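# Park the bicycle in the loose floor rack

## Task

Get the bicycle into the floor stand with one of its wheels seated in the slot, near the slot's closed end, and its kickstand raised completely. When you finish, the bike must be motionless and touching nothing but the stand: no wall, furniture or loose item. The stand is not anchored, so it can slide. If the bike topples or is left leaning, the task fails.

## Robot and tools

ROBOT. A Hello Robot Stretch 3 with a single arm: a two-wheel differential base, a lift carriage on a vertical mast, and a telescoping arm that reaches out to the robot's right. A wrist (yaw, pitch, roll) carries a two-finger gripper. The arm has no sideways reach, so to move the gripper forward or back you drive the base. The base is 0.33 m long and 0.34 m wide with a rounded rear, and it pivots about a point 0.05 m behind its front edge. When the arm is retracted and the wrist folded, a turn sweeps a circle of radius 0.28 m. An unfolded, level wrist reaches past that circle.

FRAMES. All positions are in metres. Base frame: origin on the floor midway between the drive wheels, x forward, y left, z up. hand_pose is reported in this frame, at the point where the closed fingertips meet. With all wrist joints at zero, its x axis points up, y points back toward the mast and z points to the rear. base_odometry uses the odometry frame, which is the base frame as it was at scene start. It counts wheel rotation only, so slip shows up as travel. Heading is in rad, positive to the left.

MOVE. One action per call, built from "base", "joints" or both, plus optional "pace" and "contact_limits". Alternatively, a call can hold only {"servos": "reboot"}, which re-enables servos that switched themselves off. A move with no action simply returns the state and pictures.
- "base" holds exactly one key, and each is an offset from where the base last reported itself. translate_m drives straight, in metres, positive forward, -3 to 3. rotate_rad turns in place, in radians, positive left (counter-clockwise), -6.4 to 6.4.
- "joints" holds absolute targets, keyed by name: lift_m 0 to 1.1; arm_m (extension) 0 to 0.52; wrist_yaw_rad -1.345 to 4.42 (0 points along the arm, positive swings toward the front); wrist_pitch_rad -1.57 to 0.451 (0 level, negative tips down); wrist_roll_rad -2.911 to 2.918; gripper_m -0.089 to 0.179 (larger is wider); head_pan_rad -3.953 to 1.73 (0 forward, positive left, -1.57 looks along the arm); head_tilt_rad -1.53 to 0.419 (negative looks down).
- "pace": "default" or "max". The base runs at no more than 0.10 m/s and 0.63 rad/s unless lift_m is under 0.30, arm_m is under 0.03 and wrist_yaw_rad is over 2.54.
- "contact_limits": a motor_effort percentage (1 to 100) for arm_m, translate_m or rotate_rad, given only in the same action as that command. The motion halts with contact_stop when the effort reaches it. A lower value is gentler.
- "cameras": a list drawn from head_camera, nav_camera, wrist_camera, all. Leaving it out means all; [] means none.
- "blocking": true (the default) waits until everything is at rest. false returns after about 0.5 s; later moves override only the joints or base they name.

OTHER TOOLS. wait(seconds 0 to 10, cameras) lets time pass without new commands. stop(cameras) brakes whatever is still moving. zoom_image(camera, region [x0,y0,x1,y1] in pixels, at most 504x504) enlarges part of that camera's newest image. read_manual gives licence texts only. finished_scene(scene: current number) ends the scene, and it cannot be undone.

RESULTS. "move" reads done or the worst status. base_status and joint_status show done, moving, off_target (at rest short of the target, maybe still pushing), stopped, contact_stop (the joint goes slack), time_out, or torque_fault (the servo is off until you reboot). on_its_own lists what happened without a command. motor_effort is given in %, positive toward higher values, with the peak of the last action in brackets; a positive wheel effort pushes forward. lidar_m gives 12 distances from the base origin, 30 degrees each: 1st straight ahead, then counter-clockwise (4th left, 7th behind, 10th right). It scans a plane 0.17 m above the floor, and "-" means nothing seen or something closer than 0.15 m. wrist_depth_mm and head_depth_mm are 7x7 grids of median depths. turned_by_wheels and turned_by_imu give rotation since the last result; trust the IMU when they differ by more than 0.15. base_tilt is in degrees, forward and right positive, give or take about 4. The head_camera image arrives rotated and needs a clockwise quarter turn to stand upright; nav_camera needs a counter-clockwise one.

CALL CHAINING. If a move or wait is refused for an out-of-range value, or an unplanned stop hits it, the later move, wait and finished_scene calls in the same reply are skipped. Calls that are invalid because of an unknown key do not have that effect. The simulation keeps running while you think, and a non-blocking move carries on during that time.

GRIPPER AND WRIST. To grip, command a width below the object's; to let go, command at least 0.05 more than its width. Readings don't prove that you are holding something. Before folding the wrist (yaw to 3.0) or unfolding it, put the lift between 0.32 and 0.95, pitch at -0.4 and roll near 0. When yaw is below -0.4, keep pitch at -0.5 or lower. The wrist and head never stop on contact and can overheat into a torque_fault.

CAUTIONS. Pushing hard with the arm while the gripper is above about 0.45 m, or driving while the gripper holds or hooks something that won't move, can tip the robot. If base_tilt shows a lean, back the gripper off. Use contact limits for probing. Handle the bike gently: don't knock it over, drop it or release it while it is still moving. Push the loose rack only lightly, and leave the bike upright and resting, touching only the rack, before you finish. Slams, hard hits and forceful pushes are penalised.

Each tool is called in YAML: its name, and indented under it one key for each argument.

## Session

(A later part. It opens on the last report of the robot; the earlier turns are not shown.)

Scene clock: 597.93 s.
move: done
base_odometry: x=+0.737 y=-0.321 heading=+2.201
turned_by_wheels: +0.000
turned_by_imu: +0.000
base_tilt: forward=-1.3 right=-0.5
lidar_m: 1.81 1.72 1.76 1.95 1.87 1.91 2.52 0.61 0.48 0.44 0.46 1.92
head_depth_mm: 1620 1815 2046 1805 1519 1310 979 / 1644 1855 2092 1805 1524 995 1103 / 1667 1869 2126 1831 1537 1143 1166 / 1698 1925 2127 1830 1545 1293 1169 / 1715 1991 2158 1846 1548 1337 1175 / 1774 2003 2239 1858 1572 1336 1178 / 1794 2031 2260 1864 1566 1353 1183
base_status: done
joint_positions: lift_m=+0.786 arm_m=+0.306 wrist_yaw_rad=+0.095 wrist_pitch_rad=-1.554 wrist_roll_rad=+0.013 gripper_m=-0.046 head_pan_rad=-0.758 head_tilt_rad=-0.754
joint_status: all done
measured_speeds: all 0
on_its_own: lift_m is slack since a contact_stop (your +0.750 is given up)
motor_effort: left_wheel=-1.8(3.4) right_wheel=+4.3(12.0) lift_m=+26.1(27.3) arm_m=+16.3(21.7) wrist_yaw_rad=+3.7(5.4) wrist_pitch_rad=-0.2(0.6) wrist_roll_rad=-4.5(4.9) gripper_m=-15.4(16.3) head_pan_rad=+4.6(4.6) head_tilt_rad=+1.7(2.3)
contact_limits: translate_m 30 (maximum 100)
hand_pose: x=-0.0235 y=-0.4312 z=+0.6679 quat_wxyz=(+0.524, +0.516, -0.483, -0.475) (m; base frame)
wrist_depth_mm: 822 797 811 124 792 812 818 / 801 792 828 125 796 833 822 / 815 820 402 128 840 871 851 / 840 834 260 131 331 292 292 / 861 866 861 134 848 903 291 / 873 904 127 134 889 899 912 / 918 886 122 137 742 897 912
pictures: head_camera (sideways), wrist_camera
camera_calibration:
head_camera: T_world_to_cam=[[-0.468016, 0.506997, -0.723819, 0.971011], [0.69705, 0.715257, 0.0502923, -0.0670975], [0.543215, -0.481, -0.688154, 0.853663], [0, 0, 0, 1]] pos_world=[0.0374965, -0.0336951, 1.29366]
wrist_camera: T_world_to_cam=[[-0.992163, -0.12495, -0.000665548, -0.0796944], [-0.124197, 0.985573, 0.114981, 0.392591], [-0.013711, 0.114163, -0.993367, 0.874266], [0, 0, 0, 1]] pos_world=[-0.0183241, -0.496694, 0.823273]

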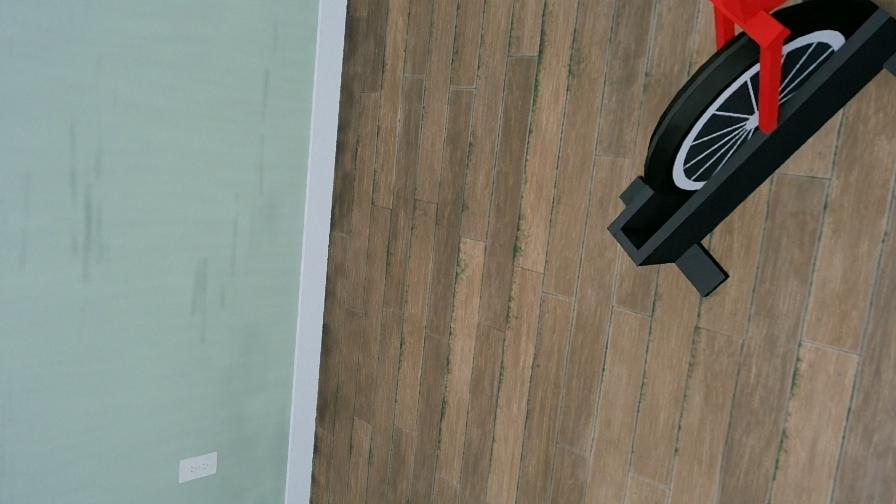

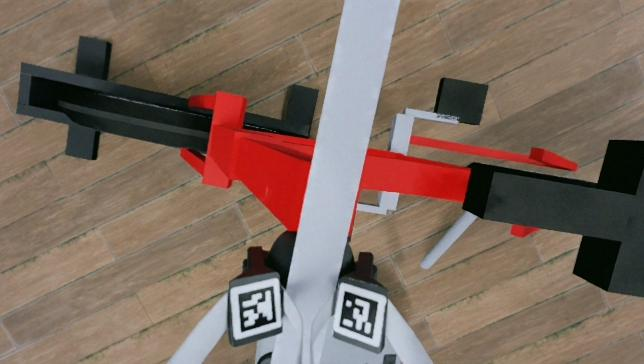

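move:
  joints: {"arm_m": 0.311}
  base: {"translate_m": 0.05}
  contact_limits: {"translate_m": 25}
  cameras: ["wrist_camera", "head_camera"]

move:
  base: {"translate_m": 0.05}
  contact_limits: {"translate_m": 22}
  cameras: ["wrist_camera", "head_camera"]

Scene clock: 608.30 s.
move: done
base_odometry: x=+0.708 y=-0.280 heading=+2.201
turned_by_wheels: +0.000
turned_by_imu: +0.000
base_tilt: forward=-1.3 right=-0.5
lidar_m: 1.76 1.67 1.71 1.98 1.90 1.93 2.55 0.61 0.48 0.44 0.46 1.90
head_depth_mm: 1592 1800 2038 1809 1522 1314 986 / 1610 1834 2047 1828 1530 998 1105 / 1644 1878 2098 1833 1529 1156 1164 / 1669 1888 2117 1833 1563 1284 1175 / 1701 1932 2154 1846 1542 1335 1177 / 1738 1986 2198 1851 1563 1344 1183 / 1757 2028 2224 1849 1570 1347 1182
base_status: done
joint_positions: lift_m=+0.786 arm_m=+0.311 wrist_yaw_rad=+0.095 wrist_pitch_rad=-1.554 wrist_roll_rad=+0.013 gripper_m=-0.046 head_pan_rad=-0.758 head_tilt_rad=-0.754
joint_status: all done
measured_speeds: all 0
on_its_own: lift_m is slack since a contact_stop (your +0.750 is given up)
motor_effort: left_wheel=-0.6(3.5) right_wheel=+2.5(12.0) lift_m=+26.5(27.1) arm_m=+15.3(20.8) wrist_yaw_rad=+3.6(5.4) wrist_pitch_rad=-0.2(0.5) wrist_roll_rad=-4.4(4.9) gripper_m=-14.9(15.9) head_pan_rad=+4.2(4.5) head_tilt_rad=+1.8(2.2)
contact_limits: translate_m 25 (maximum 100)
hand_pose: x=-0.0235 y=-0.4362 z=+0.6679 quat_wxyz=(+0.524, +0.516, -0.483, -0.475) (m; base frame)
wrist_depth_mm: 782 785 800 124 813 819 843 / 797 814 808 125 824 827 801 / 817 467 412 128 815 835 853 / 835 848 262 131 335 296 286 / 866 882 865 133 876 897 288 / 892 878 127 134 912 887 888 / 906 945 121 137 744 912 916
pictures: head_camera (sideways), wrist_camera
camera_calibration:
head_camera: T_world_to_cam=[[-0.468017, 0.506997, -0.72382, 0.971011], [0.697049, 0.715258, 0.0502923, -0.0670975], [0.543216, -0.481, -0.688154, 0.853663], [0, 0, 0, 1]] pos_world=[0.0374965, -0.0336951, 1.29366]
wrist_camera: T_world_to_cam=[[-0.992163, -0.124952, -0.00066876, -0.0803174], [-0.124198, 0.985561, 0.115088, 0.397417], [-0.0137213, 0.114269, -0.993355, 0.874873], [0, 0, 0, 1]] pos_world=[-0.0183251, -0.501685, 0.823268]

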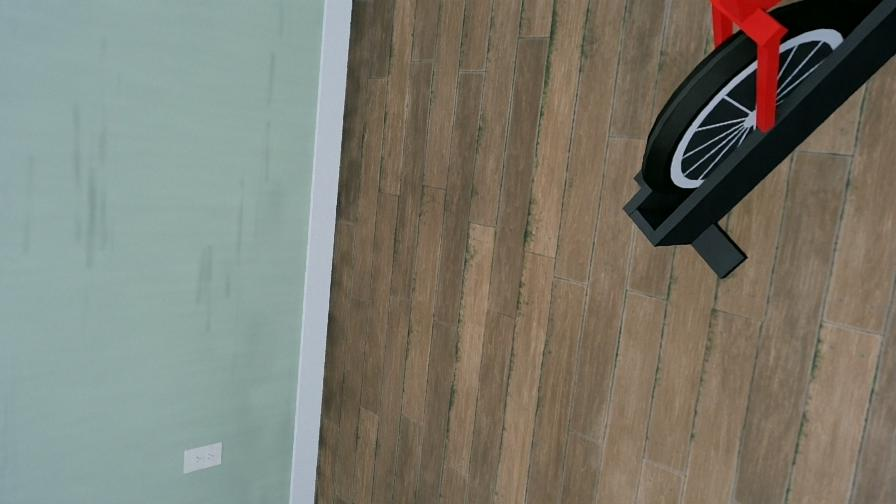

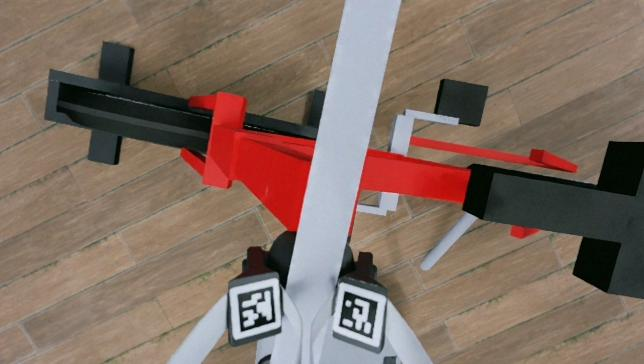

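Scene clock: 609.87 s.
move: done
base_odometry: x=+0.678 y=-0.240 heading=+2.201
turned_by_wheels: +0.000
turned_by_imu: +0.000
base_tilt: forward=-1.3 right=-0.5
lidar_m: 1.72 1.63 1.68 2.01 1.93 1.97 2.58 0.61 0.49 0.45 0.47 1.86
head_depth_mm: 1579 1770 2018 1821 1517 1319 993 / 1597 1807 2036 1817 1536 997 1110 / 1622 1834 2060 1832 1539 1165 1167 / 1642 1874 2121 1835 1556 1329 1170 / 1665 1917 2152 1849 1566 1337 1174 / 1716 1955 2153 1854 1558 1345 1180 / 1747 1987 2208 1866 1567 1348 1184
base_status: done
joint_positions: lift_m=+0.786 arm_m=+0.311 wrist_yaw_rad=+0.095 wrist_pitch_rad=-1.553 wrist_roll_rad=+0.013 gripper_m=-0.046 head_pan_rad=-0.758 head_tilt_rad=-0.754
joint_status: not commanded
measured_speeds: all 0
on_its_own: lift_m is slack since a contact_stop (your +0.750 is given up)
motor_effort: left_wheel=-1.3(3.0) right_wheel=+4.6(13.8) lift_m=+25.9(26.9) arm_m=+15.3(15.9) wrist_yaw_rad=+3.5(5.2) wrist_pitch_rad=-0.5(0.6) wrist_roll_rad=-4.8(4.9) gripper_m=-15.6(16.2) head_pan_rad=+4.2(4.6) head_tilt_rad=+1.7(2.1)
contact_limits: translate_m 22 (maximum 100)
hand_pose: x=-0.0235 y=-0.4364 z=+0.6678 quat_wxyz=(+0.524, +0.516, -0.483, -0.475) (m; base frame)
wrist_depth_mm: 776 815 806 786 787 797 793 / 795 801 806 126 823 822 837 / 859 454 409 128 821 830 829 / 828 831 414 131 330 294 294 / 853 892 863 133 867 896 289 / 874 874 127 133 911 913 888 / 893 886 121 137 747 911 927
pictures: head_camera (sideways), wrist_camera
camera_calibration:
head_camera: T_world_to_cam=[[-0.468018, 0.506994, -0.72382, 0.971012], [0.697046, 0.71526, 0.0502923, -0.0670975], [0.543218, -0.480998, -0.688153, 0.853662], [0, 0, 0, 1]] pos_world=[0.0374967, -0.033695, 1.29366]
wrist_camera: T_world_to_cam=[[-0.992163, -0.124951, -0.000643821, -0.0803399], [-0.124206, 0.985656, 0.114262, 0.398223], [-0.0136426, 0.113447, -0.99345, 0.874588], [0, 0, 0, 1]] pos_world=[-0.0183171, -0.501768, 0.823306]

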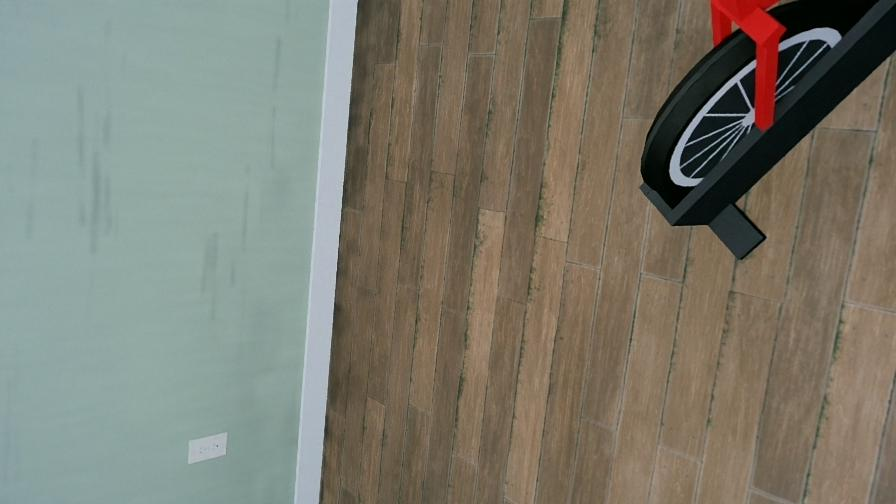

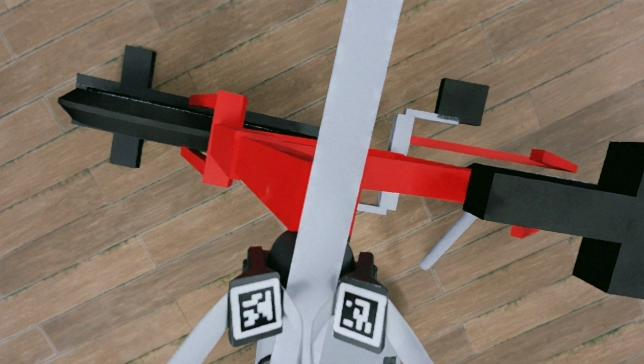

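Nearly closed; continue to contact.

move:
  joints: {"arm_m": 0.314}
  base: {"translate_m": 0.05}
  contact_limits: {"translate_m": 24}
  cameras: ["wrist_camera", "head_camera"]

Scene clock: 613.27 s.
move: contact_stop
base_odometry: x=+0.653 y=-0.206 heading=+2.154
turned_by_wheels: -0.046
turned_by_imu: -0.050
base_tilt: forward=-1.4 right=-0.4
lidar_m: 1.72 1.60 1.62 2.06 1.94 1.97 2.52 0.65 0.50 0.45 0.46 1.82
head_depth_mm: 1552 1734 2030 1809 1530 1318 995 / 1572 1768 2030 1818 1528 1004 1103 / 1584 1801 2055 1831 1537 1138 1171 / 1606 1830 2039 1835 1543 1339 1175 / 1636 1863 2104 1839 1548 1334 1174 / 1656 1886 2131 1853 1564 1340 1181 / 1664 1911 2167 1871 1574 1345 1183
base_status: translate_m contact_stop (by the wheels' count: +0.0427 of +0.0500)
joint_positions: lift_m=+0.786 arm_m=+0.314 wrist_yaw_rad=+0.097 wrist_pitch_rad=-1.552 wrist_roll_rad=+0.012 gripper_m=-0.046 head_pan_rad=-0.758 head_tilt_rad=-0.753
joint_status: all done
measured_speeds: all 0
on_its_own: a drive wheel is slack since a contact_stop; lift_m is slack since a contact_stop (your +0.750 is given up)
motor_effort: left_wheel=-0.9(11.1) right_wheel=-0.4(24.2) lift_m=+26.3(26.9) arm_m=+13.0(17.9) wrist_yaw_rad=+2.0(5.6) wrist_pitch_rad=-0.5(0.8) wrist_roll_rad=-4.4(4.9) gripper_m=-16.5(16.8) head_pan_rad=+3.5(4.6) head_tilt_rad=+1.0(2.2)
contact_limits: translate_m 24 (maximum 100)
hand_pose: x=-0.0235 y=-0.4397 z=+0.6678 quat_wxyz=(+0.525, +0.516, -0.483, -0.474) (m; base frame)
wrist_depth_mm: 778 788 801 124 792 798 818 / 804 814 835 125 820 825 824 / 843 463 406 127 824 825 846 / 835 829 258 130 336 283 284 / 868 845 872 133 879 888 288 / 874 889 127 134 875 874 914 / 901 881 122 137 748 940 938
pictures: head_camera (sideways), wrist_camera
camera_calibration:
head_camera: T_world_to_cam=[[-0.467685, 0.506587, -0.72432, 0.971661], [0.696951, 0.715353, 0.0503028, -0.0671106], [0.543627, -0.48129, -0.687626, 0.852974], [0, 0, 0, 1]] pos_world=[0.0375042, -0.0336961, 1.2937]
wrist_camera: T_world_to_cam=[[-0.991825, -0.127605, -0.000604441, -0.0819445], [-0.12685, 0.985417, 0.113417, 0.401806], [-0.013877, 0.112566, -0.993547, 0.87461], [0, 0, 0, 1]] pos_world=[-0.0181687, -0.504854, 0.823346]

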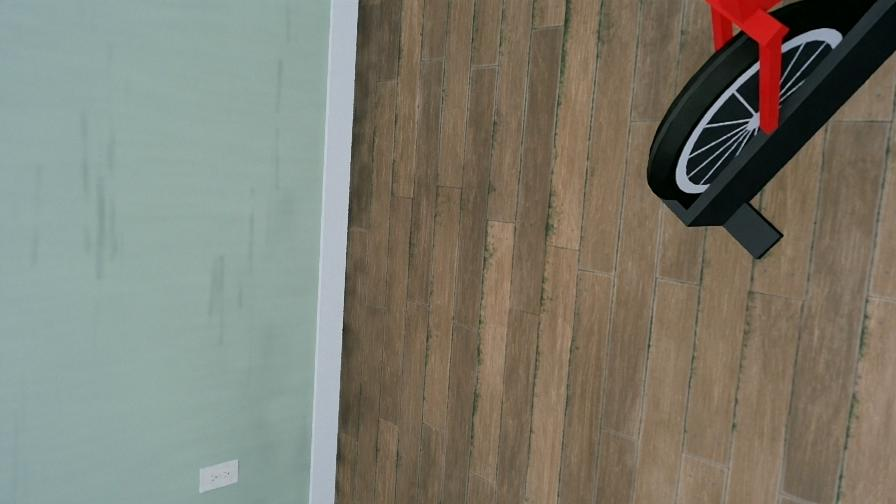

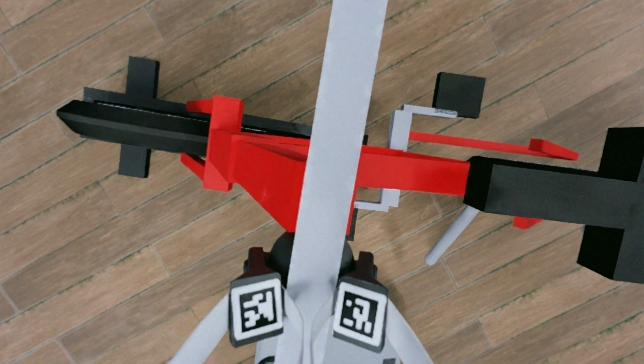

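move:
  base: {"translate_m": 0.03}
  contact_limits: {"translate_m": 24}
  cameras: ["wrist_camera", "head_camera"]

zoom_image:
  camera: "wrist_camera"
  region: [0, 20, 320, 260]

zoom_image:
  camera: "head_camera"
  region: [560, 0, 896, 320]

Scene clock: 618.73 s.
move: contact_stop
base_odometry: x=+0.640 y=-0.186 heading=+2.116
turned_by_wheels: -0.038
turned_by_imu: -0.045
base_tilt: forward=-1.3 right=-0.4
lidar_m: 1.73 1.58 1.59 1.97 1.95 1.97 2.44 0.68 0.51 0.44 0.46 1.80
head_depth_mm: 1547 1754 2034 1795 1526 1316 980 / 1565 1763 2013 1821 1519 981 1108 / 1577 1788 2044 1828 1542 1115 1166 / 1588 1795 2054 1821 1544 1341 1174 / 1595 1826 2078 1848 1555 1338 1173 / 1608 1839 2113 1844 1561 1344 1175 / 1627 1858 2101 1880 1564 1352 1175
base_status: translate_m contact_stop (by the wheels' count: +0.0239 of +0.0300)
joint_positions: lift_m=+0.786 arm_m=+0.314 wrist_yaw_rad=+0.099 wrist_pitch_rad=-1.551 wrist_roll_rad=+0.010 gripper_m=-0.046 head_pan_rad=-0.758 head_tilt_rad=-0.753
joint_status: not commanded
measured_speeds: all 0
on_its_own: a drive wheel is slack since a contact_stop; lift_m is slack since a contact_stop (your +0.750 is given up)
motor_effort: left_wheel=+0.8(10.4) right_wheel=-0.2(25.3) lift_m=+26.4(27.1) arm_m=-3.9(3.9) wrist_yaw_rad=+1.0(3.2) wrist_pitch_rad=-0.8(1.4) wrist_roll_rad=-3.4(4.5) gripper_m=-17.2(17.2) head_pan_rad=+4.0(4.5) head_tilt_rad=+1.0(2.1)
contact_limits: translate_m 24 (maximum 100)
hand_pose: x=-0.0235 y=-0.4400 z=+0.6678 quat_wxyz=(+0.526, +0.517, -0.482, -0.473) (m; base frame)
wrist_depth_mm: 809 789 786 123 801 801 806 / 777 801 809 125 817 859 817 / 830 458 399 127 846 838 829 / 828 826 260 134 337 284 284 / 875 860 856 133 900 869 297 / 844 900 126 134 859 907 889 / 894 867 122 137 732 921 977
pictures: head_camera (sideways), wrist_camera
camera_calibration:
head_camera: T_world_to_cam=[[-0.467671, 0.506552, -0.724354, 0.971705], [0.696932, 0.71537, 0.0503035, -0.0671114], [0.543663, -0.4813, -0.687591, 0.852928], [0, 0, 0, 1]] pos_world=[0.0375053, -0.0336956, 1.2937]
wrist_camera: T_world_to_cam=[[-0.991358, -0.131182, -0.000530727, -0.0835951], [-0.130411, 0.985079, 0.112303, 0.402614], [-0.0142094, 0.111402, -0.993674, 0.874187], [0, 0, 0, 1]] pos_world=[-0.0179455, -0.504959, 0.823397]

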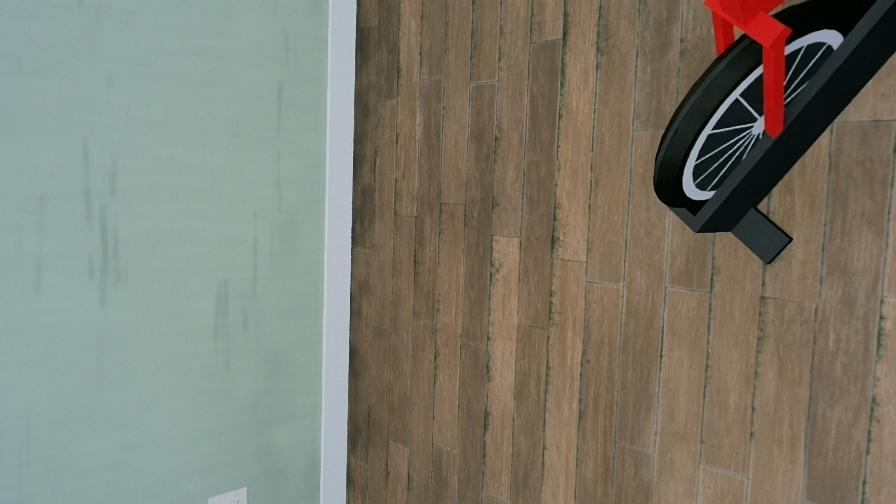

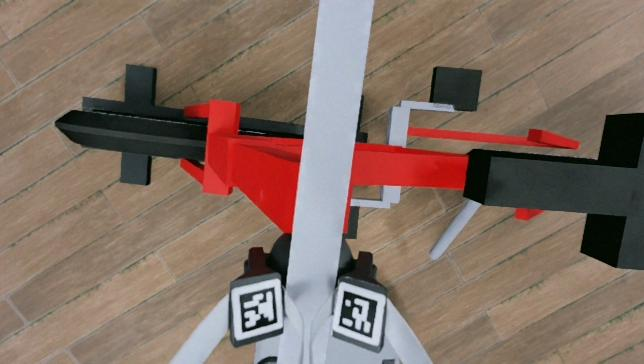

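Scaled by 1.575.

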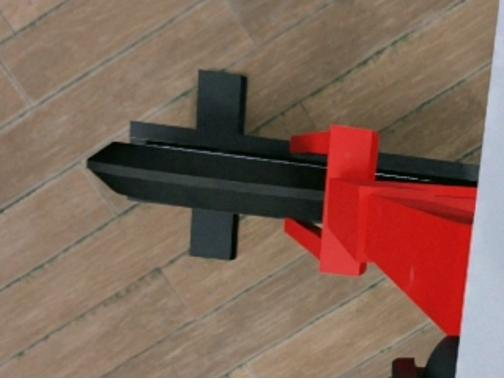

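Scaled by 1.500 from the camera's 896x504 image, which has a finer 1280x720 frame.

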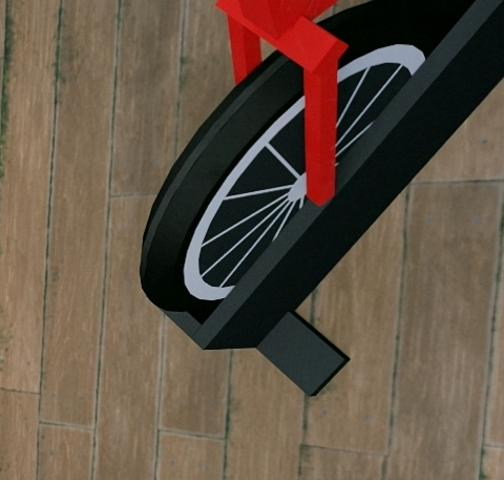

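move:
  joints: {"arm_m": 0.3}
  cameras: ["wrist_camera"]

move:
  joints: {"gripper_m": 0.08}
  cameras: ["wrist_camera"]

wait:
  seconds: 1.5
  cameras: ["wrist_camera", "head_camera"]

Scene clock: 627.20 s.
move: done
base_odometry: x=+0.640 y=-0.186 heading=+2.116
turned_by_wheels: +0.000
turned_by_imu: +0.000
base_tilt: forward=-1.3 right=-0.4
lidar_m: 1.74 1.58 1.60 1.96 1.96 1.97 2.43 0.67 0.51 0.44 0.46 1.80
head_depth_mm: 1556 1763 2003 1820 1531 1324 974 / 1563 1767 2032 1820 1530 990 1106 / 1569 1787 2052 1823 1541 1123 1159 / 1579 1808 2080 1831 1536 1326 1170 / 1603 1821 2097 1844 1555 1336 1170 / 1615 1840 2091 1859 1558 1347 1181 / 1618 1860 2100 1864 1573 1351 1184
base_status: not commanded
joint_positions: lift_m=+0.786 arm_m=+0.300 wrist_yaw_rad=+0.099 wrist_pitch_rad=-1.530 wrist_roll_rad=+0.010 gripper_m=-0.046 head_pan_rad=-0.758 head_tilt_rad=-0.753
joint_status: all done
measured_speeds: all 0
on_its_own: a drive wheel is slack since a contact_stop; lift_m is slack since a contact_stop (your +0.750 is given up)
motor_effort: left_wheel=+0.8(1.7) right_wheel=-0.2(0.5) lift_m=+25.9(26.9) arm_m=-16.0(22.1) wrist_yaw_rad=+1.5(2.4) wrist_pitch_rad=-4.6(5.0) wrist_roll_rad=-3.5(3.9) gripper_m=-16.2(17.3) head_pan_rad=+4.0(4.5) head_tilt_rad=+1.2(1.9)
contact_limits: translate_m 24 (maximum 100)
hand_pose: x=-0.0230 y=-0.4313 z=+0.6675 quat_wxyz=(+0.531, +0.512, -0.488, -0.467) (m; base frame)
wrist_depth_mm: 823 815 820 124 813 823 818 / 795 809 825 125 816 842 819 / 816 462 411 128 836 823 818 / 833 843 257 134 334 279 282 / 839 848 873 133 870 861 300 / 883 876 126 133 881 886 890 / 882 875 122 137 727 919 907
pictures: wrist_camera
camera_calibration:
wrist_camera: T_world_to_cam=[[-0.991349, -0.131254, 0.000161619, -0.0824255], [-0.130689, 0.987194, 0.0914813, 0.408984], [-0.0121669, 0.0906688, -0.995807, 0.865415], [0, 0, 0, 1]] pos_world=[-0.0177331, -0.493031, 0.824385]

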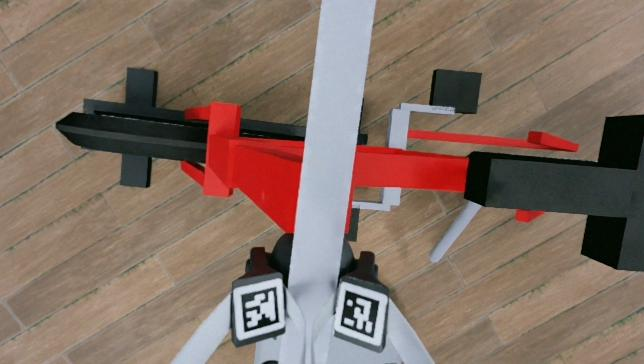

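Scene clock: 629.00 s.
move: done
base_odometry: x=+0.640 y=-0.186 heading=+2.116
turned_by_wheels: +0.000
turned_by_imu: +0.000
base_tilt: forward=-1.4 right=-0.5
lidar_m: 1.73 1.58 1.60 1.97 1.96 1.97 2.43 0.67 0.51 0.44 0.46 1.80
head_depth_mm: 1554 1750 2028 1811 1542 1309 975 / 1560 1784 2024 1828 1530 988 1106 / 1571 1791 2052 1831 1533 1119 1168 / 1594 1798 2060 1822 1539 1329 1174 / 1590 1847 2061 1843 1556 1338 1179 / 1606 1847 2100 1859 1556 1344 1182 / 1626 1856 2110 1875 1571 1355 1182
base_status: not commanded
joint_positions: lift_m=+0.786 arm_m=+0.300 wrist_yaw_rad=+0.099 wrist_pitch_rad=-1.548 wrist_roll_rad=+0.005 gripper_m=+0.080 head_pan_rad=-0.758 head_tilt_rad=-0.753
joint_status: all done
measured_speeds: all 0
on_its_own: a drive wheel is slack since a contact_stop; lift_m is slack since a contact_stop (your +0.750 is given up)
motor_effort: left_wheel=+1.0(1.9) right_wheel=-0.2(0.4) lift_m=+26.1(26.9) arm_m=-10.5(16.6) wrist_yaw_rad=+1.8(2.7) wrist_pitch_rad=-1.4(4.8) wrist_roll_rad=-2.2(3.6) gripper_m=+0.2(80.1) head_pan_rad=+3.8(4.4) head_tilt_rad=+1.4(2.1)
contact_limits: translate_m 24 (maximum 100)
hand_pose: x=-0.0234 y=-0.4267 z=+0.6678 quat_wxyz=(+0.528, +0.517, -0.482, -0.471) (m; base frame)
wrist_depth_mm: 806 774 809 122 809 795 810 / 824 822 808 125 817 819 824 / 807 463 407 128 829 833 452 / 803 856 414 130 635 282 279 / 861 863 873 133 900 867 311 / 900 887 143 134 144 886 893 / 883 116 900 138 125 903 933
pictures: wrist_camera
camera_calibration:
wrist_camera: T_world_to_cam=[[-0.990694, -0.136105, -0.000330052, -0.0839963], [-0.135323, 0.984736, 0.109466, 0.391157], [-0.0145738, 0.108492, -0.993991, 0.871613], [0, 0, 0, 1]] pos_world=[-0.0175795, -0.491181, 0.82353]

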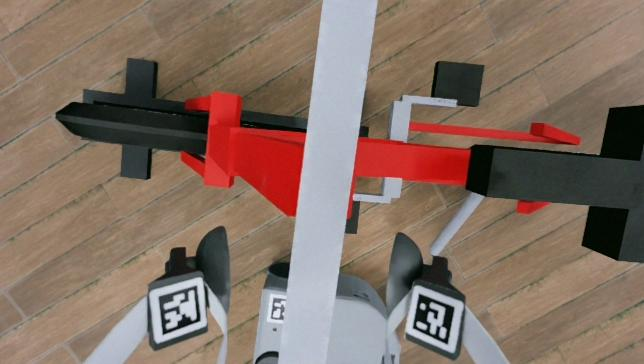

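Scene clock: 630.50 s.
base_odometry: x=+0.640 y=-0.186 heading=+2.116
turned_by_wheels: +0.000
turned_by_imu: +0.000
base_tilt: forward=-1.3 right=-0.4
lidar_m: 1.73 1.58 1.60 1.97 1.96 1.97 2.43 0.68 0.51 0.44 0.46 1.80
head_depth_mm: 1550 1761 2023 1797 1517 1312 978 / 1561 1767 2020 1823 1525 994 1104 / 1585 1768 2045 1842 1544 1122 1162 / 1592 1815 2071 1853 1540 1335 1168 / 1601 1823 2082 1854 1558 1338 1179 / 1620 1838 2082 1866 1567 1340 1177 / 1630 1851 2111 1887 1574 1359 1184
base_status: not commanded
joint_positions: lift_m=+0.786 arm_m=+0.300 wrist_yaw_rad=+0.099 wrist_pitch_rad=-1.548 wrist_roll_rad=+0.005 gripper_m=+0.080 head_pan_rad=-0.758 head_tilt_rad=-0.753
joint_status: all done
measured_speeds: all 0
on_its_own: a drive wheel is slack since a contact_stop; lift_m is slack since a contact_stop (your +0.750 is given up)
motor_effort: left_wheel=+1.5(1.9) right_wheel=+0.0(0.4) lift_m=+26.5(26.9) arm_m=-3.5(16.6) wrist_yaw_rad=+1.7(2.7) wrist_pitch_rad=-1.2(4.8) wrist_roll_rad=-1.9(3.6) gripper_m=-0.2(80.1) head_pan_rad=+3.6(4.4) head_tilt_rad=+1.5(2.1)
contact_limits: translate_m 24 (maximum 100)
hand_pose: x=-0.0234 y=-0.4267 z=+0.6678 quat_wxyz=(+0.528, +0.517, -0.482, -0.471) (m; base frame)
wrist_depth_mm: 781 790 796 123 820 813 799 / 809 810 805 124 822 796 815 / 820 457 405 128 849 826 453 / 845 833 417 131 645 281 283 / 859 861 867 133 877 863 316 / 891 859 143 135 143 896 892 / 858 116 900 138 124 910 910
wait: 1.50 s; at rest by 0.27 s
pictures: head_camera (sideways), wrist_camera
camera_calibration:
head_camera: T_world_to_cam=[[-0.467671, 0.506552, -0.724354, 0.971705], [0.696933, 0.71537, 0.0503035, -0.0671114], [0.543663, -0.4813, -0.687591, 0.852928], [0, 0, 0, 1]] pos_world=[0.0375053, -0.0336956, 1.2937]
wrist_camera: T_world_to_cam=[[-0.990694, -0.136107, -0.000330092, -0.083997], [-0.135325, 0.984736, 0.109467, 0.391155], [-0.0145742, 0.108493, -0.99399, 0.871614], [0, 0, 0, 1]] pos_world=[-0.0175794, -0.491181, 0.82353]

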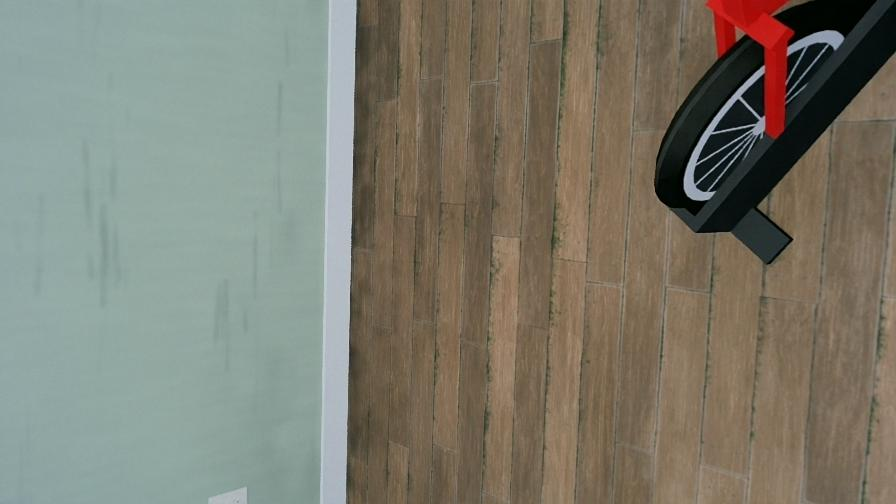

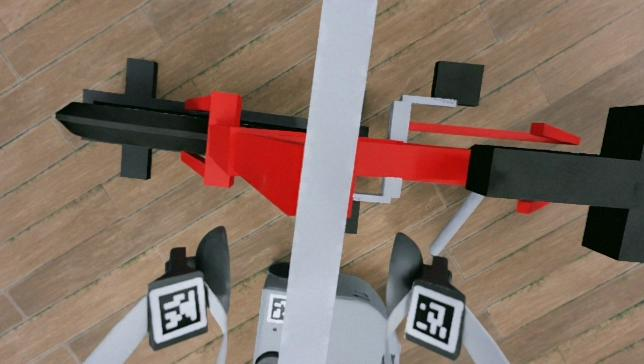

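move:
  joints: {"lift_m": 0.95}
  cameras: ["wrist_camera"]

move:
  joints: {"arm_m": 0.03, "gripper_m": -0.02, "wrist_roll_rad": 0, "wrist_yaw_rad": 0, "head_pan_rad": -1.9, "head_tilt_rad": -0.8}
  cameras: ["wrist_camera"]

move:
  joints: {"arm_m": 0.0}
  base: {"translate_m": -0.22}

Scene clock: 639.10 s.
move: done
base_odometry: x=+0.640 y=-0.186 heading=+2.116
turned_by_wheels: +0.000
turned_by_imu: +0.000
base_tilt: forward=-1.4 right=-0.5
lidar_m: 1.74 1.58 1.60 1.96 1.96 1.97 2.45 0.67 0.51 0.44 0.46 1.80
head_depth_mm: 1558 1757 2027 1817 1524 1319 974 / 1562 1777 2029 1816 1542 988 1099 / 1581 1779 2057 1826 1527 1115 1166 / 1588 1809 2064 1829 1534 1330 1175 / 1608 1827 2057 1847 1565 1341 1173 / 1628 1837 2093 1864 1560 1341 1183 / 1626 1857 2110 1854 1573 1354 1189
base_status: not commanded
joint_positions: lift_m=+0.950 arm_m=+0.300 wrist_yaw_rad=+0.099 wrist_pitch_rad=-1.549 wrist_roll_rad=+0.005 gripper_m=+0.080 head_pan_rad=-0.758 head_tilt_rad=-0.753
joint_status: all done
measured_speeds: all 0
on_its_own: a drive wheel is slack since a contact_stop
motor_effort: left_wheel=+1.2(1.6) right_wheel=-0.1(0.5) lift_m=+33.5(38.7) arm_m=+15.7(16.5) wrist_yaw_rad=+1.8(2.2) wrist_pitch_rad=-1.2(1.4) wrist_roll_rad=-1.6(2.3) gripper_m=+0.3(1.3) head_pan_rad=+3.5(4.5) head_tilt_rad=+1.3(2.0)
contact_limits: translate_m 24 (maximum 100)
hand_pose: x=-0.0235 y=-0.4264 z=+0.8320 quat_wxyz=(+0.528, +0.518, -0.481, -0.471) (m; base frame)
wrist_depth_mm: 948 964 939 955 980 - 981 / 948 943 985 1000 992 963 980 / 989 - 575 363 795 483 - / 990 996 - 814 - 450 644 / - - - - - - - / - 133 150 881 144 - - / - 117 - 908 125 - -
pictures: wrist_camera
camera_calibration:
wrist_camera: T_world_to_cam=[[-0.990691, -0.136128, -0.00036461, -0.0839167], [-0.135336, 0.984632, 0.110385, 0.372149], [-0.0146675, 0.109407, -0.993889, 1.03516], [0, 0, 0, 1]] pos_world=[-0.0175871, -0.491107, 0.987728]

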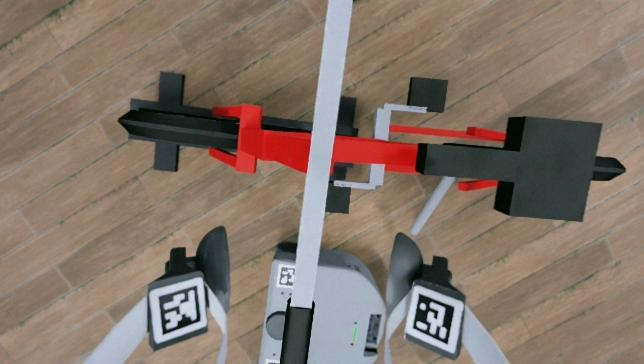

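Scene clock: 642.30 s.
move: done
base_odometry: x=+0.640 y=-0.186 heading=+2.116
turned_by_wheels: +0.000
turned_by_imu: +0.000
base_tilt: forward=-1.3 right=-0.5
lidar_m: 1.73 1.58 1.60 1.97 1.96 1.98 2.43 0.68 0.51 0.44 0.46 1.80
head_depth_mm: 2844 2671 2318 - - 1270 1146 / 2983 2721 - - - 1251 1123 / 3120 2713 - - - 1250 1153 / 3131 2756 - - - - 1107 / 2743 2806 2312 - - - 1122 / 2418 2563 2177 - 1453 866 1082 / 2128 2329 2182 1800 1529 1321 988
base_status: not commanded
joint_positions: lift_m=+0.950 arm_m=+0.030 wrist_yaw_rad=+0.002 wrist_pitch_rad=-1.550 wrist_roll_rad=+0.003 gripper_m=-0.020 head_pan_rad=-1.892 head_tilt_rad=-0.790
joint_status: all done
measured_speeds: all 0
on_its_own: a drive wheel is slack since a contact_stop
motor_effort: left_wheel=+1.4(1.7) right_wheel=+0.1(0.4) lift_m=+31.1(34.5) arm_m=-14.4(21.4) wrist_yaw_rad=-0.4(3.3) wrist_pitch_rad=-0.8(1.4) wrist_roll_rad=-1.2(2.9) gripper_m=-6.1(80.6) head_pan_rad=-3.3(6.5) head_tilt_rad=-4.6(5.9)
contact_limits: translate_m 24 (maximum 100)
hand_pose: x=-0.0217 y=-0.1562 z=+0.8320 quat_wxyz=(+0.505, +0.494, -0.505, -0.496) (m; base frame)
wrist_depth_mm: 950 974 - 663 961 749 996 / 974 981 - 748 981 985 - / - 998 - 976 - - 991 / - - - 837 - - - / - - - 840 - - - / - - 125 135 - - - / - - 121 129 - - -
pictures: wrist_camera
camera_calibration:
wrist_camera: T_world_to_cam=[[-0.999132, -0.0416639, -0.000345821, -0.0307842], [-0.0414447, 0.992953, 0.111024, 0.109063], [-0.00428232, 0.110942, -0.993818, 1.00605], [0, 0, 0, 1]] pos_world=[-0.0219292, -0.22119, 0.987706]

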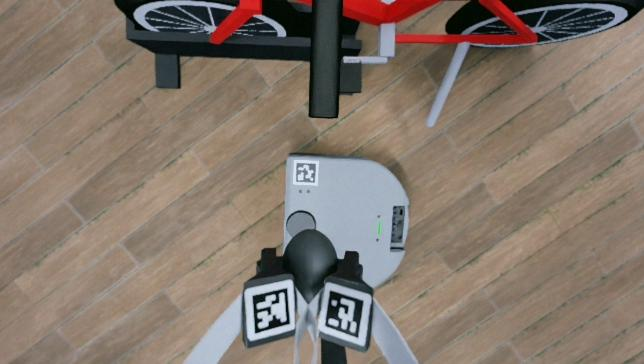

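Scene clock: 645.63 s.
move: done
base_odometry: x=+0.754 y=-0.374 heading=+2.116
turned_by_wheels: +0.000
turned_by_imu: -0.001
base_tilt: forward=-1.4 right=-0.5
lidar_m: 1.92 1.75 1.77 1.98 1.82 1.83 2.27 2.98 0.41 0.42 0.51 0.62
head_depth_mm: 2737 2676 2239 - - 1251 1153 / 2876 2697 2258 - - - 1147 / 3005 2742 2204 - - - 1152 / 3155 2753 2230 - - - - / 2983 2742 2176 1894 - - - / 2587 2693 2183 1870 - 1007 1040 / 2324 2502 2193 1803 1530 1278 1043
base_status: done
joint_positions: lift_m=+0.950 arm_m=+0.000 wrist_yaw_rad=+0.002 wrist_pitch_rad=-1.550 wrist_roll_rad=+0.003 gripper_m=-0.020 head_pan_rad=-1.892 head_tilt_rad=-0.790
joint_status: all done
measured_speeds: all 0
motor_effort: left_wheel=+0.9(5.1) right_wheel=-4.0(8.1) lift_m=+28.3(31.8) arm_m=-14.9(20.9) wrist_yaw_rad=-2.6(2.6) wrist_pitch_rad=-1.2(1.4) wrist_roll_rad=-1.2(1.6) gripper_m=-6.9(7.2) head_pan_rad=-3.5(4.4) head_tilt_rad=-4.1(5.1)
hand_pose: x=-0.0217 y=-0.1261 z=+0.8320 quat_wxyz=(+0.505, +0.494, -0.505, -0.496) (m; base frame)
wrist_depth_mm: 282 992 797 985 994 986 991 / 967 976 999 979 - 966 - / 990 975 - 983 - - - / - 992 988 856 - - - / - - - 856 - - - / - - 126 134 - - - / - - 122 127 - - -
pictures: head_camera (sideways), nav_camera (sideways), wrist_camera
camera_calibration:
head_camera: T_world_to_cam=[[0.269367, 0.662937, -0.698539, 0.933567], [0.94248, -0.33054, 0.0497411, -0.0678747], [-0.19792, -0.671758, -0.713841, 0.891593], [0, 0, 0, 1]] pos_world=[-0.0110375, -0.0423962, 1.29196]
nav_camera: T_world_to_cam=[[-0.221348, -0.678559, 0.700402, -0.866393], [-0.960509, 0.275872, -0.0362805, 0.105643], [-0.168603, -0.680773, -0.712826, 0.884782], [0, 0, 0, 1]] pos_world=[0.058874, -0.0147069, 1.24135]
wrist_camera: T_world_to_cam=[[-0.999132, -0.0416612, -0.000346954, -0.0295328], [-0.041442, 0.99295, 0.111052, 0.0792457], [-0.00428206, 0.11097, -0.993815, 1.00272], [0, 0, 0, 1]] pos_world=[-0.0219293, -0.191189, 0.987705]

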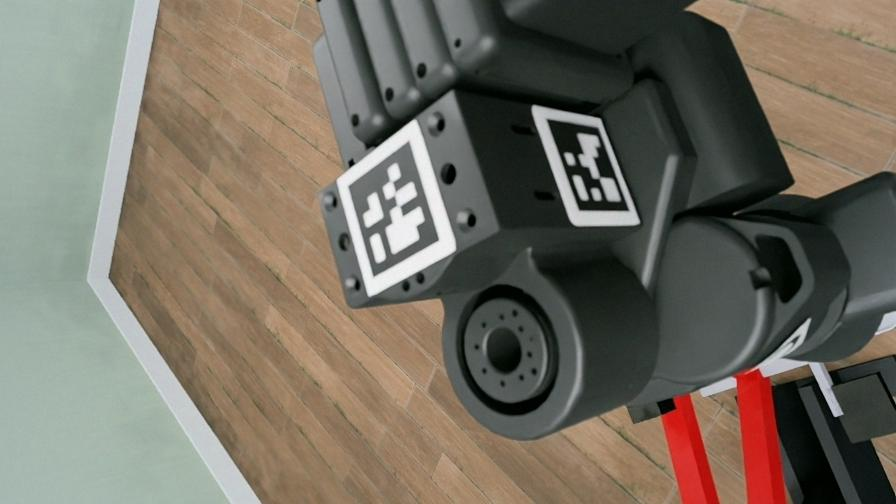

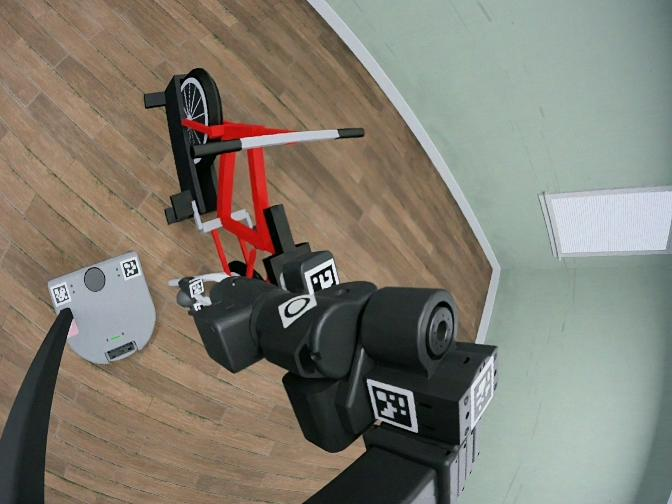

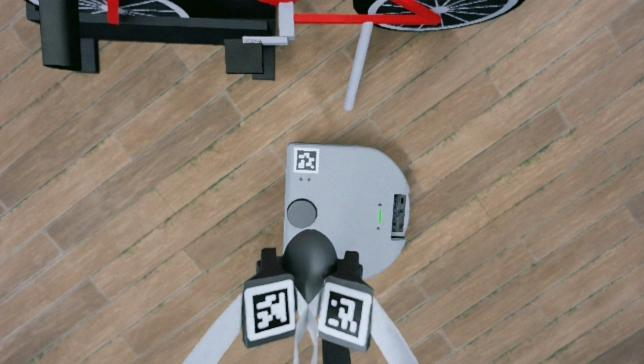

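move:
  joints: {"lift_m": 0.42}
  cameras: []

move:
  joints: {"lift_m": 0.25, "wrist_pitch_rad": -0.7, "arm_m": 0.022}

Scene clock: 659.50 s.
move: done
base_odometry: x=+0.754 y=-0.374 heading=+2.116
turned_by_wheels: +0.000
turned_by_imu: +0.000
base_tilt: forward=-1.3 right=-0.5
lidar_m: 1.92 1.75 1.76 1.97 1.82 1.83 2.26 2.97 0.41 0.42 0.51 0.62
head_depth_mm: 2685 2667 2130 1753 1486 1293 1147 / 2883 2634 2133 1764 1499 1252 1152 / 2970 2703 2130 1764 1483 1203 1155 / 3169 2733 2141 1774 1436 1067 1134 / 2920 2745 2158 1782 884 1045 1142 / 2558 2712 2177 1787 1525 1006 1043 / 2312 2502 2182 1811 1537 1277 1048
base_status: not commanded
joint_positions: lift_m=+0.420 arm_m=+0.000 wrist_yaw_rad=+0.002 wrist_pitch_rad=-1.550 wrist_roll_rad=+0.003 gripper_m=-0.020 head_pan_rad=-1.892 head_tilt_rad=-0.790
joint_status: all done
measured_speeds: all 0
motor_effort: left_wheel=+0.4(1.4) right_wheel=-3.9(4.2) lift_m=+19.1(23.7) arm_m=-14.7(15.5) wrist_yaw_rad=-1.2(3.1) wrist_pitch_rad=-1.1(1.3) wrist_roll_rad=-1.0(1.7) gripper_m=-6.5(7.3) head_pan_rad=-3.6(4.3) head_tilt_rad=-4.6(5.3)
hand_pose: x=-0.0217 y=-0.1261 z=+0.3020 quat_wxyz=(+0.505, +0.494, -0.505, -0.496) (m; base frame)
wrist_depth_mm: 431 440 439 443 447 456 454 / 445 445 447 446 454 460 461 / 459 451 458 457 462 465 467 / 461 456 462 304 308 468 479 / 473 474 467 307 311 319 485 / 479 485 126 135 319 319 492 / 491 488 121 128 320 332 503
pictures: none
No camera images: "cameras" was empty.

Scene clock: 661.87 s.
move: done
base_odometry: x=+0.754 y=-0.374 heading=+2.116
turned_by_wheels: +0.000
turned_by_imu: +0.000
base_tilt: forward=-1.3 right=-0.5
lidar_m: 1.92 1.75 1.77 1.98 1.82 1.84 2.26 2.97 0.41 0.42 0.51 0.62
head_depth_mm: 2689 2688 2095 1737 1488 1295 1150 / 2848 2725 2107 1753 1489 1252 1156 / 3013 2704 2147 1771 1506 1205 1159 / 3162 2754 2162 1768 1443 1071 1059 / 2948 2746 2158 1774 881 1046 1124 / 2583 2672 2176 1773 1528 1004 1039 / 2311 2529 2215 1797 1531 1278 1049
base_status: not commanded
joint_positions: lift_m=+0.250 arm_m=+0.022 wrist_yaw_rad=+0.002 wrist_pitch_rad=-0.717 wrist_roll_rad=+0.003 gripper_m=-0.020 head_pan_rad=-1.892 head_tilt_rad=-0.790
joint_status: all done
measured_speeds: all 0
motor_effort: left_wheel=+0.7(1.2) right_wheel=-4.0(4.2) lift_m=+19.7(24.6) arm_m=+14.8(22.8) wrist_yaw_rad=-1.1(2.7) wrist_pitch_rad=+3.0(4.4) wrist_roll_rad=-1.2(1.6) gripper_m=-6.6(7.1) head_pan_rad=-3.5(4.0) head_tilt_rad=-4.8(5.4)
hand_pose: x=-0.0213 y=-0.3443 z=+0.2022 quat_wxyz=(+0.662, +0.248, -0.663, -0.248) (m; base frame)
wrist_depth_mm: 197 208 207 312 762 205 204 / 598 225 227 594 256 226 227 / 307 300 217 229 234 239 247 / 183 186 448 464 351 301 320 / 181 309 405 413 418 385 412 / 345 348 353 134 372 382 384 / 326 318 121 128 216 342 346
pictures: head_camera (sideways), nav_camera (sideways), wrist_camera
camera_calibration:
head_camera: T_world_to_cam=[[0.269367, 0.662937, -0.698538, 0.933566], [0.94248, -0.33054, 0.0497411, -0.0678746], [-0.19792, -0.671757, -0.713842, 0.891594], [0, 0, 0, 1]] pos_world=[-0.0110376, -0.0423961, 1.29196]
nav_camera: T_world_to_cam=[[-0.221348, -0.678559, 0.700402, -0.866393], [-0.960509, 0.275873, -0.0362806, 0.105643], [-0.168603, -0.680773, -0.712826, 0.884782], [0, 0, 0, 1]] pos_world=[0.058874, -0.0147069, 1.24135]
wrist_camera: T_world_to_cam=[[-0.999128, -0.0293962, 0.0296613, -0.0403096], [-0.0416641, 0.749893, -0.660246, 0.438073], [-0.0028341, -0.660906, -0.750463, 0.0860487], [0, 0, 0, 1]] pos_world=[-0.0217787, -0.272823, 0.355008]

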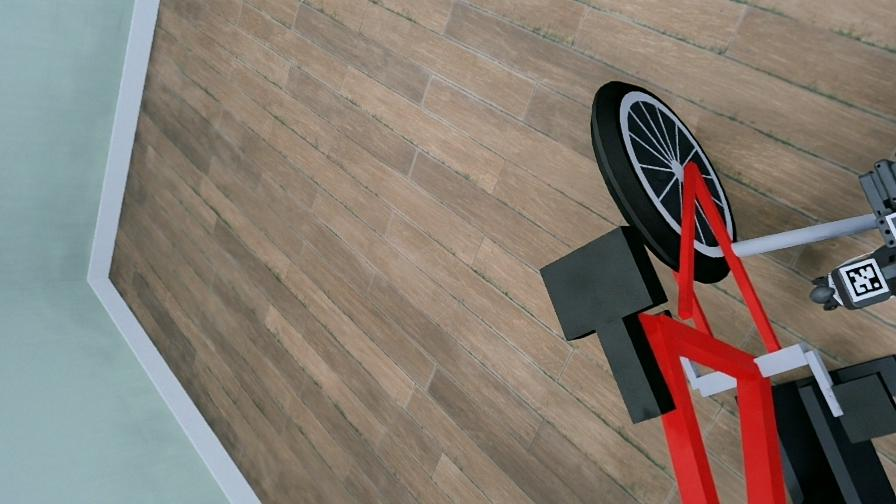

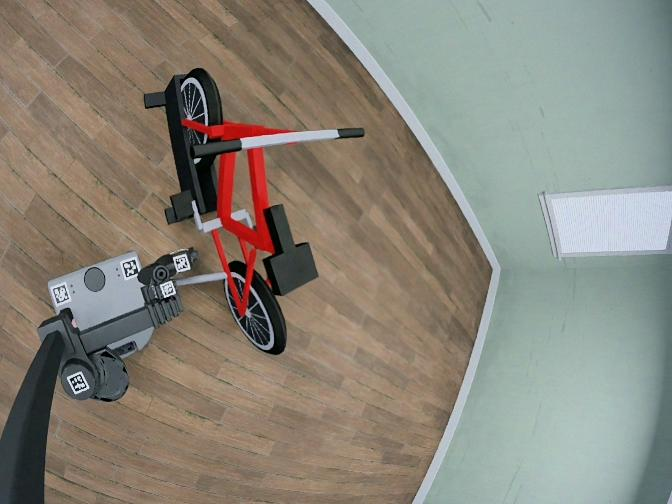

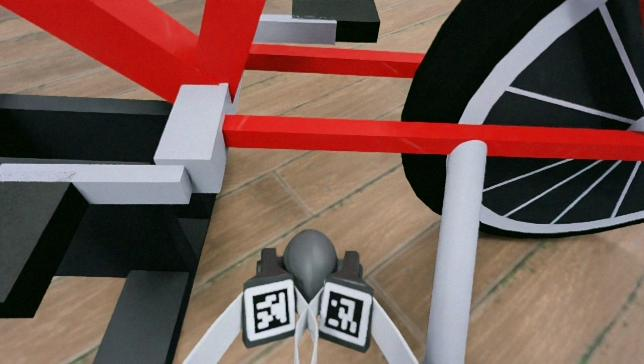

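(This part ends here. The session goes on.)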